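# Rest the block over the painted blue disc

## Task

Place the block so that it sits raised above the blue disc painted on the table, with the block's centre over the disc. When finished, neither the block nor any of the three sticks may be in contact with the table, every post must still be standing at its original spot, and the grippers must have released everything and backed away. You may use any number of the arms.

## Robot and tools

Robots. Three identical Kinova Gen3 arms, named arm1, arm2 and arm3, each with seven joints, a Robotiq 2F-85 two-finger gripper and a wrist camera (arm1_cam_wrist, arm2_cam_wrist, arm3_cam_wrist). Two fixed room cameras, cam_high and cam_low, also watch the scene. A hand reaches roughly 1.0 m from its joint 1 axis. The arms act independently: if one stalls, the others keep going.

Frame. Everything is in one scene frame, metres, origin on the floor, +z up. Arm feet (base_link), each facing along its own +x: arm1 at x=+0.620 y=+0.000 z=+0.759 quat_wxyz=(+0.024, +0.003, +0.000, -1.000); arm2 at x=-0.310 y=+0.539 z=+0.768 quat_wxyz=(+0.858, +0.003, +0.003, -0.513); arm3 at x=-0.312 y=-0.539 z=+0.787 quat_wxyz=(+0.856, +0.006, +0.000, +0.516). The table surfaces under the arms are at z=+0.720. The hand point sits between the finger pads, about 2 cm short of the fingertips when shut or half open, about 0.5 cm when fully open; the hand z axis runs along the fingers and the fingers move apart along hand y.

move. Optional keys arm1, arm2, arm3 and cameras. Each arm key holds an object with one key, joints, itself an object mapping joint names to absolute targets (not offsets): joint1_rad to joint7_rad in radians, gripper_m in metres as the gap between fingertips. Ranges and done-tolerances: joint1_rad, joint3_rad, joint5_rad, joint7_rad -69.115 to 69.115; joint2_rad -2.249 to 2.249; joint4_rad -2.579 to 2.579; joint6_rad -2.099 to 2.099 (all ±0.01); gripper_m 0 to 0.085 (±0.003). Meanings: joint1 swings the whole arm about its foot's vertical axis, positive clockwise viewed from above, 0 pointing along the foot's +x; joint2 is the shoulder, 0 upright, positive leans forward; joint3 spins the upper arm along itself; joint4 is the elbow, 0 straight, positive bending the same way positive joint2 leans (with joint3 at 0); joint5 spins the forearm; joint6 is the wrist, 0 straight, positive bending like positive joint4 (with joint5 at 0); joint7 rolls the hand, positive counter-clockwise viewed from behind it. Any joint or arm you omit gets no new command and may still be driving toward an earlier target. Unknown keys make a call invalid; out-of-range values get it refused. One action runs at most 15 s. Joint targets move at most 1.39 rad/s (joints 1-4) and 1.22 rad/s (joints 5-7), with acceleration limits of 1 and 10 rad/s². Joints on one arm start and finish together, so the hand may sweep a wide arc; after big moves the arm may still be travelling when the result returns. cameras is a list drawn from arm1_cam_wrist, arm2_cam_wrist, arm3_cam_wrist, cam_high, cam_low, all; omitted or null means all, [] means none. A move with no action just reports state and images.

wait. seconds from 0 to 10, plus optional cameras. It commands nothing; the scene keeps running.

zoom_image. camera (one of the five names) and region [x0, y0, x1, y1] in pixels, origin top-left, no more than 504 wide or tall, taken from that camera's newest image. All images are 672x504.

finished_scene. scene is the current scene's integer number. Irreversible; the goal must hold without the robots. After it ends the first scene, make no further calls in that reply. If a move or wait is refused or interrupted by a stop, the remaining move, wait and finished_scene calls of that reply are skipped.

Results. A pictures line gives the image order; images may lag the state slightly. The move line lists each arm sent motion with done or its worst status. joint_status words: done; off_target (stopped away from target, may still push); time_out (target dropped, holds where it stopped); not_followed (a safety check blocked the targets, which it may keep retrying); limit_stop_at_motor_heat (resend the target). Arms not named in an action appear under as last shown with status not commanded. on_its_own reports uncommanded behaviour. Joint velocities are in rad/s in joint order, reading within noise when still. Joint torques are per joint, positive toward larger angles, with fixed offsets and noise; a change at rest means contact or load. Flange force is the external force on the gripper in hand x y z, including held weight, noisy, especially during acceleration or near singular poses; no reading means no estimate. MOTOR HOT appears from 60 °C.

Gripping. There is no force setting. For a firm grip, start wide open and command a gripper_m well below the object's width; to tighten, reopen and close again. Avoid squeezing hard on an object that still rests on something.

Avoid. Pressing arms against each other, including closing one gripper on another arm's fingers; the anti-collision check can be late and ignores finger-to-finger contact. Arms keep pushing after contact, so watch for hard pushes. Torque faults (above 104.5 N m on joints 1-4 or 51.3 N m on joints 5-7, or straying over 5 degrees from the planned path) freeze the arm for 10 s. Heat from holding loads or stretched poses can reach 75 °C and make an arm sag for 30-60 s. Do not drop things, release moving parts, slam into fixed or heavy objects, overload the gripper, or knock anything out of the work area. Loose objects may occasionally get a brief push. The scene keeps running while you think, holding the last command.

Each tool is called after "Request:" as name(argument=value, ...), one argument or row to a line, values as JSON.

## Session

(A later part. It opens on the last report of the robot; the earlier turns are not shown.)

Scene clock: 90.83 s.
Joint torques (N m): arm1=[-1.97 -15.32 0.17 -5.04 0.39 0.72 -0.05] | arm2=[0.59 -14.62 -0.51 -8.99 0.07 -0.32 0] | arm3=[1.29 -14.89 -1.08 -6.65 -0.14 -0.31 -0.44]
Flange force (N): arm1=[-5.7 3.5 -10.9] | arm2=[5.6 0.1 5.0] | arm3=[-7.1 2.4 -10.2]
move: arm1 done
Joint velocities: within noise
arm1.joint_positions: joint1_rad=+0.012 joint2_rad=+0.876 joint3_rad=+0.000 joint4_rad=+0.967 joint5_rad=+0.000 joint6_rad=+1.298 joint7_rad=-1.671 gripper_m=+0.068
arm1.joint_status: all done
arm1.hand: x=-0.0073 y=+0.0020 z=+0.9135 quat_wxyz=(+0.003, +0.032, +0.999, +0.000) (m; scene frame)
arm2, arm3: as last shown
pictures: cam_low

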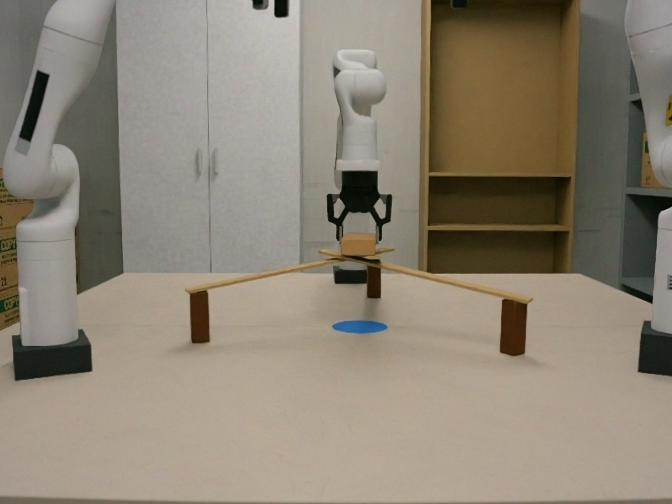

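Request:
move(
  arm1={"joints":{"gripper_m":0.072}},
  cameras=["cam_low"],
)

Request:
move(
  arm1={"joints":{"gripper_m":0.085}},
  cameras=["cam_low"],
)

Request:
zoom_image(
  camera="cam_low",
  region=[300, 210, 420, 290],
)

Scene clock: 91.77 s.
Joint torques (N m): arm1=[-2.51 -22.61 -0.36 -8.8 -0.14 0.17 0.02] | arm2=[0.6 -14.61 -0.49 -9 0.06 -0.31 -0.01] | arm3=[1.3 -14.85 -1.12 -6.63 -0.12 -0.35 -0.45]
Flange force (N): arm1=[-5.4 4.2 -0.2] | arm2=[5.7 0.1 5.1] | arm3=[-7.1 2.4 -10.4]
move: arm1 done
Joint velocities: within noise
arm1.joint_positions: joint1_rad=+0.012 joint2_rad=+0.876 joint3_rad=+0.000 joint4_rad=+0.967 joint5_rad=+0.000 joint6_rad=+1.298 joint7_rad=-1.671 gripper_m=+0.072
arm1.joint_status: all done
arm1.hand: x=-0.0073 y=+0.0020 z=+0.9134 quat_wxyz=(+0.003, +0.032, +0.999, +0.000) (m; scene frame)
arm2, arm3: as last shown
pictures: cam_low

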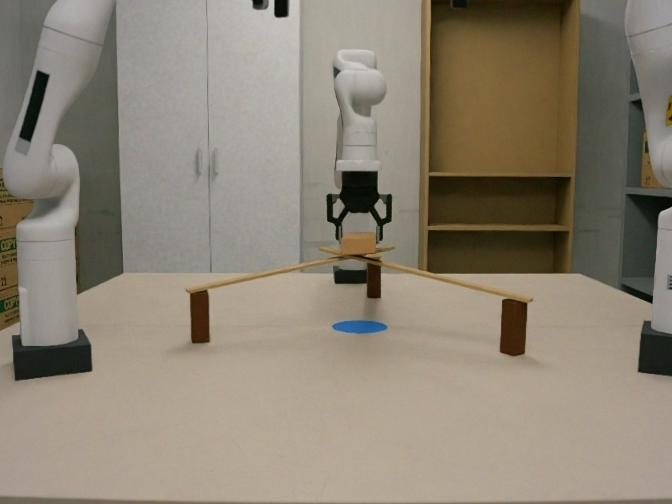

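Scene clock: 92.43 s.
Joint torques (N m): arm1=[-2.47 -22.57 -0.39 -8.86 -0.13 0.13 0.01] | arm2=[0.58 -14.62 -0.55 -9.05 0.05 -0.31 -0.02] | arm3=[1.3 -14.92 -1.14 -6.62 -0.14 -0.32 -0.44]
Flange force (N): arm1=[-5.7 4.2 -0.2] | arm2=[5.9 0.0 5.4] | arm3=[-7.4 2.4 -10.5]
move: arm1 done
Joint velocities: within noise
arm1.joint_positions: joint1_rad=+0.012 joint2_rad=+0.876 joint3_rad=+0.000 joint4_rad=+0.967 joint5_rad=+0.000 joint6_rad=+1.298 joint7_rad=-1.671 gripper_m=+0.085
arm1.joint_status: all done
arm1.hand: x=-0.0073 y=+0.0020 z=+0.9135 quat_wxyz=(+0.003, +0.032, +0.999, +0.000) (m; scene frame)
arm2, arm3: as last shown
pictures: cam_low

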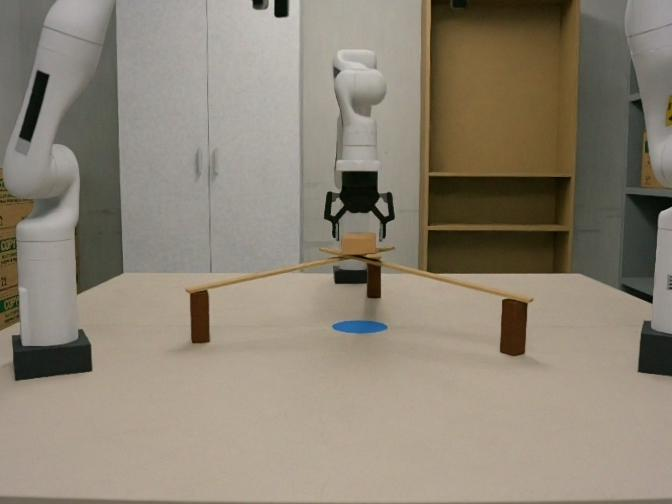

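Scaled by 4.200 from the camera's 672x504 image, which has a finer 960x720 frame.

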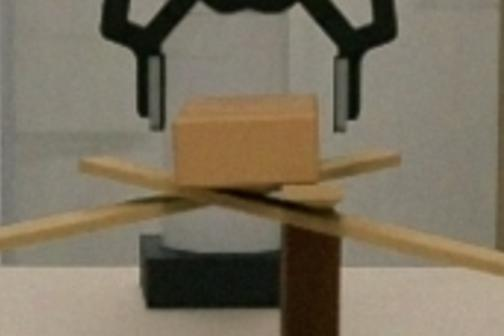

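Rise and retract.

Request:
move(
  arm1={"joints":{"joint2_rad":0.8653,"joint4_rad":0.9405,"joint6_rad":1.3358}},
  cameras=[],
)

Request:
move(
  arm1={"joints":{"joint2_rad":0.8399,"joint4_rad":0.8305,"joint6_rad":1.4712}},
  cameras=[],
)

Request:
move(
  arm1={"joints":{"joint2_rad":0.0939,"joint4_rad":1.4,"joint6_rad":1.65}},
  cameras=["cam_high","cam_low"],
)

Request:
zoom_image(
  camera="cam_high",
  region=[280, 180, 410, 290],
)

Request:
zoom_image(
  camera="cam_low",
  region=[170, 210, 550, 370],
)

Scene clock: 93.37 s.
Joint torques (N m): arm1=[-2.53 -22.52 -0.41 -8.91 -0.15 0.15 0.03] | arm2=[0.6 -14.62 -0.5 -8.98 0.06 -0.3 -0.01] | arm3=[1.34 -14.88 -1.1 -6.65 -0.15 -0.34 -0.42]
Flange force (N): arm1=[-5.7 4.2 -0.1] | arm2=[5.6 0.1 5.0] | arm3=[-7.1 2.5 -10.3]
move: arm1 done
Joint velocities: within noise
arm1.joint_positions: joint1_rad=+0.012 joint2_rad=+0.865 joint3_rad=+0.000 joint4_rad=+0.940 joint5_rad=+0.000 joint6_rad=+1.336 joint7_rad=-1.671 gripper_m=+0.085
arm1.joint_status: all done
arm1.hand: x=-0.0074 y=+0.0019 z=+0.9284 quat_wxyz=(+0.003, +0.032, +0.999, +0.000) (m; scene frame)
arm2, arm3: as last shown
pictures: none
No camera images: "cameras" was empty.

Scene clock: 94.33 s.
Joint torques (N m): arm1=[-2.48 -22.43 -0.4 -9.12 -0.15 0.15 0.02] | arm2=[0.58 -14.62 -0.54 -9 0.07 -0.31 0.01] | arm3=[1.28 -14.87 -1.1 -6.67 -0.14 -0.33 -0.44]
Flange force (N): arm1=[-6.3 4.2 0.7] | arm2=[5.6 0.1 5.1] | arm3=[-7.0 2.4 -10.2]
move: arm1 done
Joint velocities: within noise
arm1.joint_positions: joint1_rad=+0.012 joint2_rad=+0.840 joint3_rad=+0.000 joint4_rad=+0.830 joint5_rad=+0.000 joint6_rad=+1.471 joint7_rad=-1.671 gripper_m=+0.085
arm1.joint_status: all done
arm1.hand: x=-0.0078 y=+0.0019 z=+0.9784 quat_wxyz=(+0.003, +0.032, +0.999, +0.000) (m; scene frame)
arm2, arm3: as last shown
pictures: none
No camera images: "cameras" was empty.

Scene clock: 96.37 s.
Joint torques (N m): arm1=[-2.42 -9.25 -0.68 -9.2 -0.12 0.17 0.02] | arm2=[0.57 -14.64 -0.55 -8.98 0.06 -0.33 -0.01] | arm3=[1.31 -14.89 -1.12 -6.64 -0.13 -0.32 -0.41]
Flange force (N): arm1=[-4.3 5.2 2.1] | arm2=[5.4 0.1 4.8] | arm3=[-7.2 2.5 -10.3]
move: arm1 done
Joint velocities: within noise
arm1.joint_positions: joint1_rad=+0.012 joint2_rad=+0.094 joint3_rad=+0.000 joint4_rad=+1.400 joint5_rad=+0.000 joint6_rad=+1.650 joint7_rad=-1.671 gripper_m=+0.085
arm1.joint_status: all done
arm1.hand: x=+0.2650 y=+0.0120 z=+1.1733 quat_wxyz=(+0.004, +0.032, +0.999, +0.000) (m; scene frame)
arm2.joint_positions: joint1_rad=+0.800 joint2_rad=+0.348 joint3_rad=+0.000 joint4_rad=+0.728 joint5_rad=+0.000 joint6_rad=+2.066 joint7_rad=+1.385 gripper_m=+0.045
arm2.joint_status: not commanded
arm2.hand: x=-0.4599 y=+0.1412 z=+1.2833 quat_wxyz=(+0.004, -0.858, -0.513, -0.002) (m; scene frame)
arm3.joint_positions: joint1_rad=-0.800 joint2_rad=+0.348 joint3_rad=+0.000 joint4_rad=+0.728 joint5_rad=+0.000 joint6_rad=+2.066 joint7_rad=+1.386 gripper_m=+0.045
arm3.joint_status: not commanded
arm3.hand: x=-0.4149 y=-0.1378 z=+1.3101 quat_wxyz=(-0.002, +0.752, -0.660, -0.006) (m; scene frame)
pictures: cam_high, cam_low

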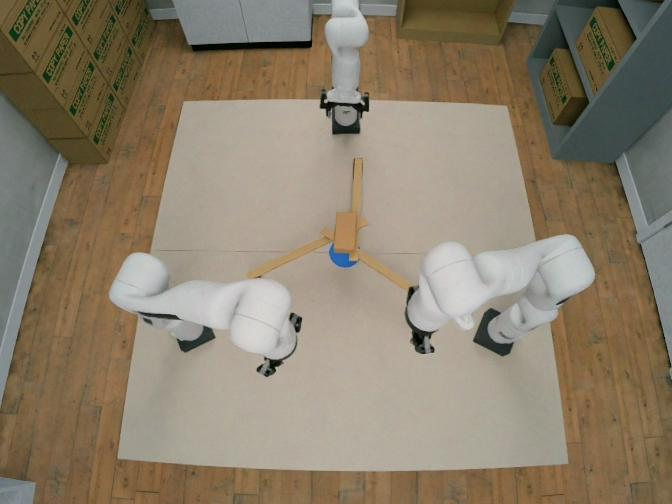

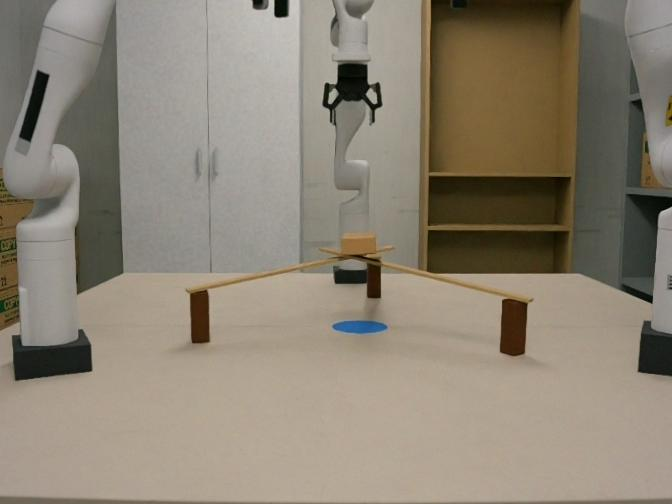

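Scaled by 3.877 from the camera's 672x504 image, which has a finer 960x720 frame.

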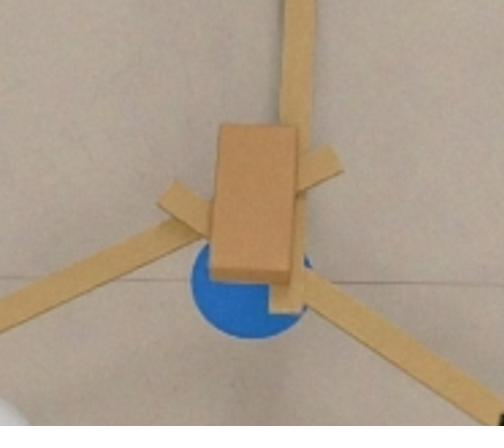

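Scaled by 1.326 from the camera's 672x504 image, which has a finer 960x720 frame.

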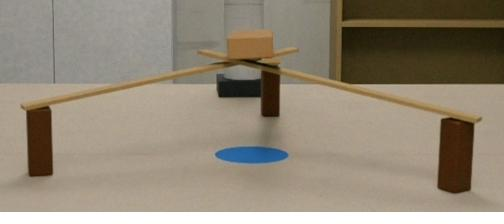

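Request:
finished_scene(
  scene=1,
)

The scene is finished: the task was done.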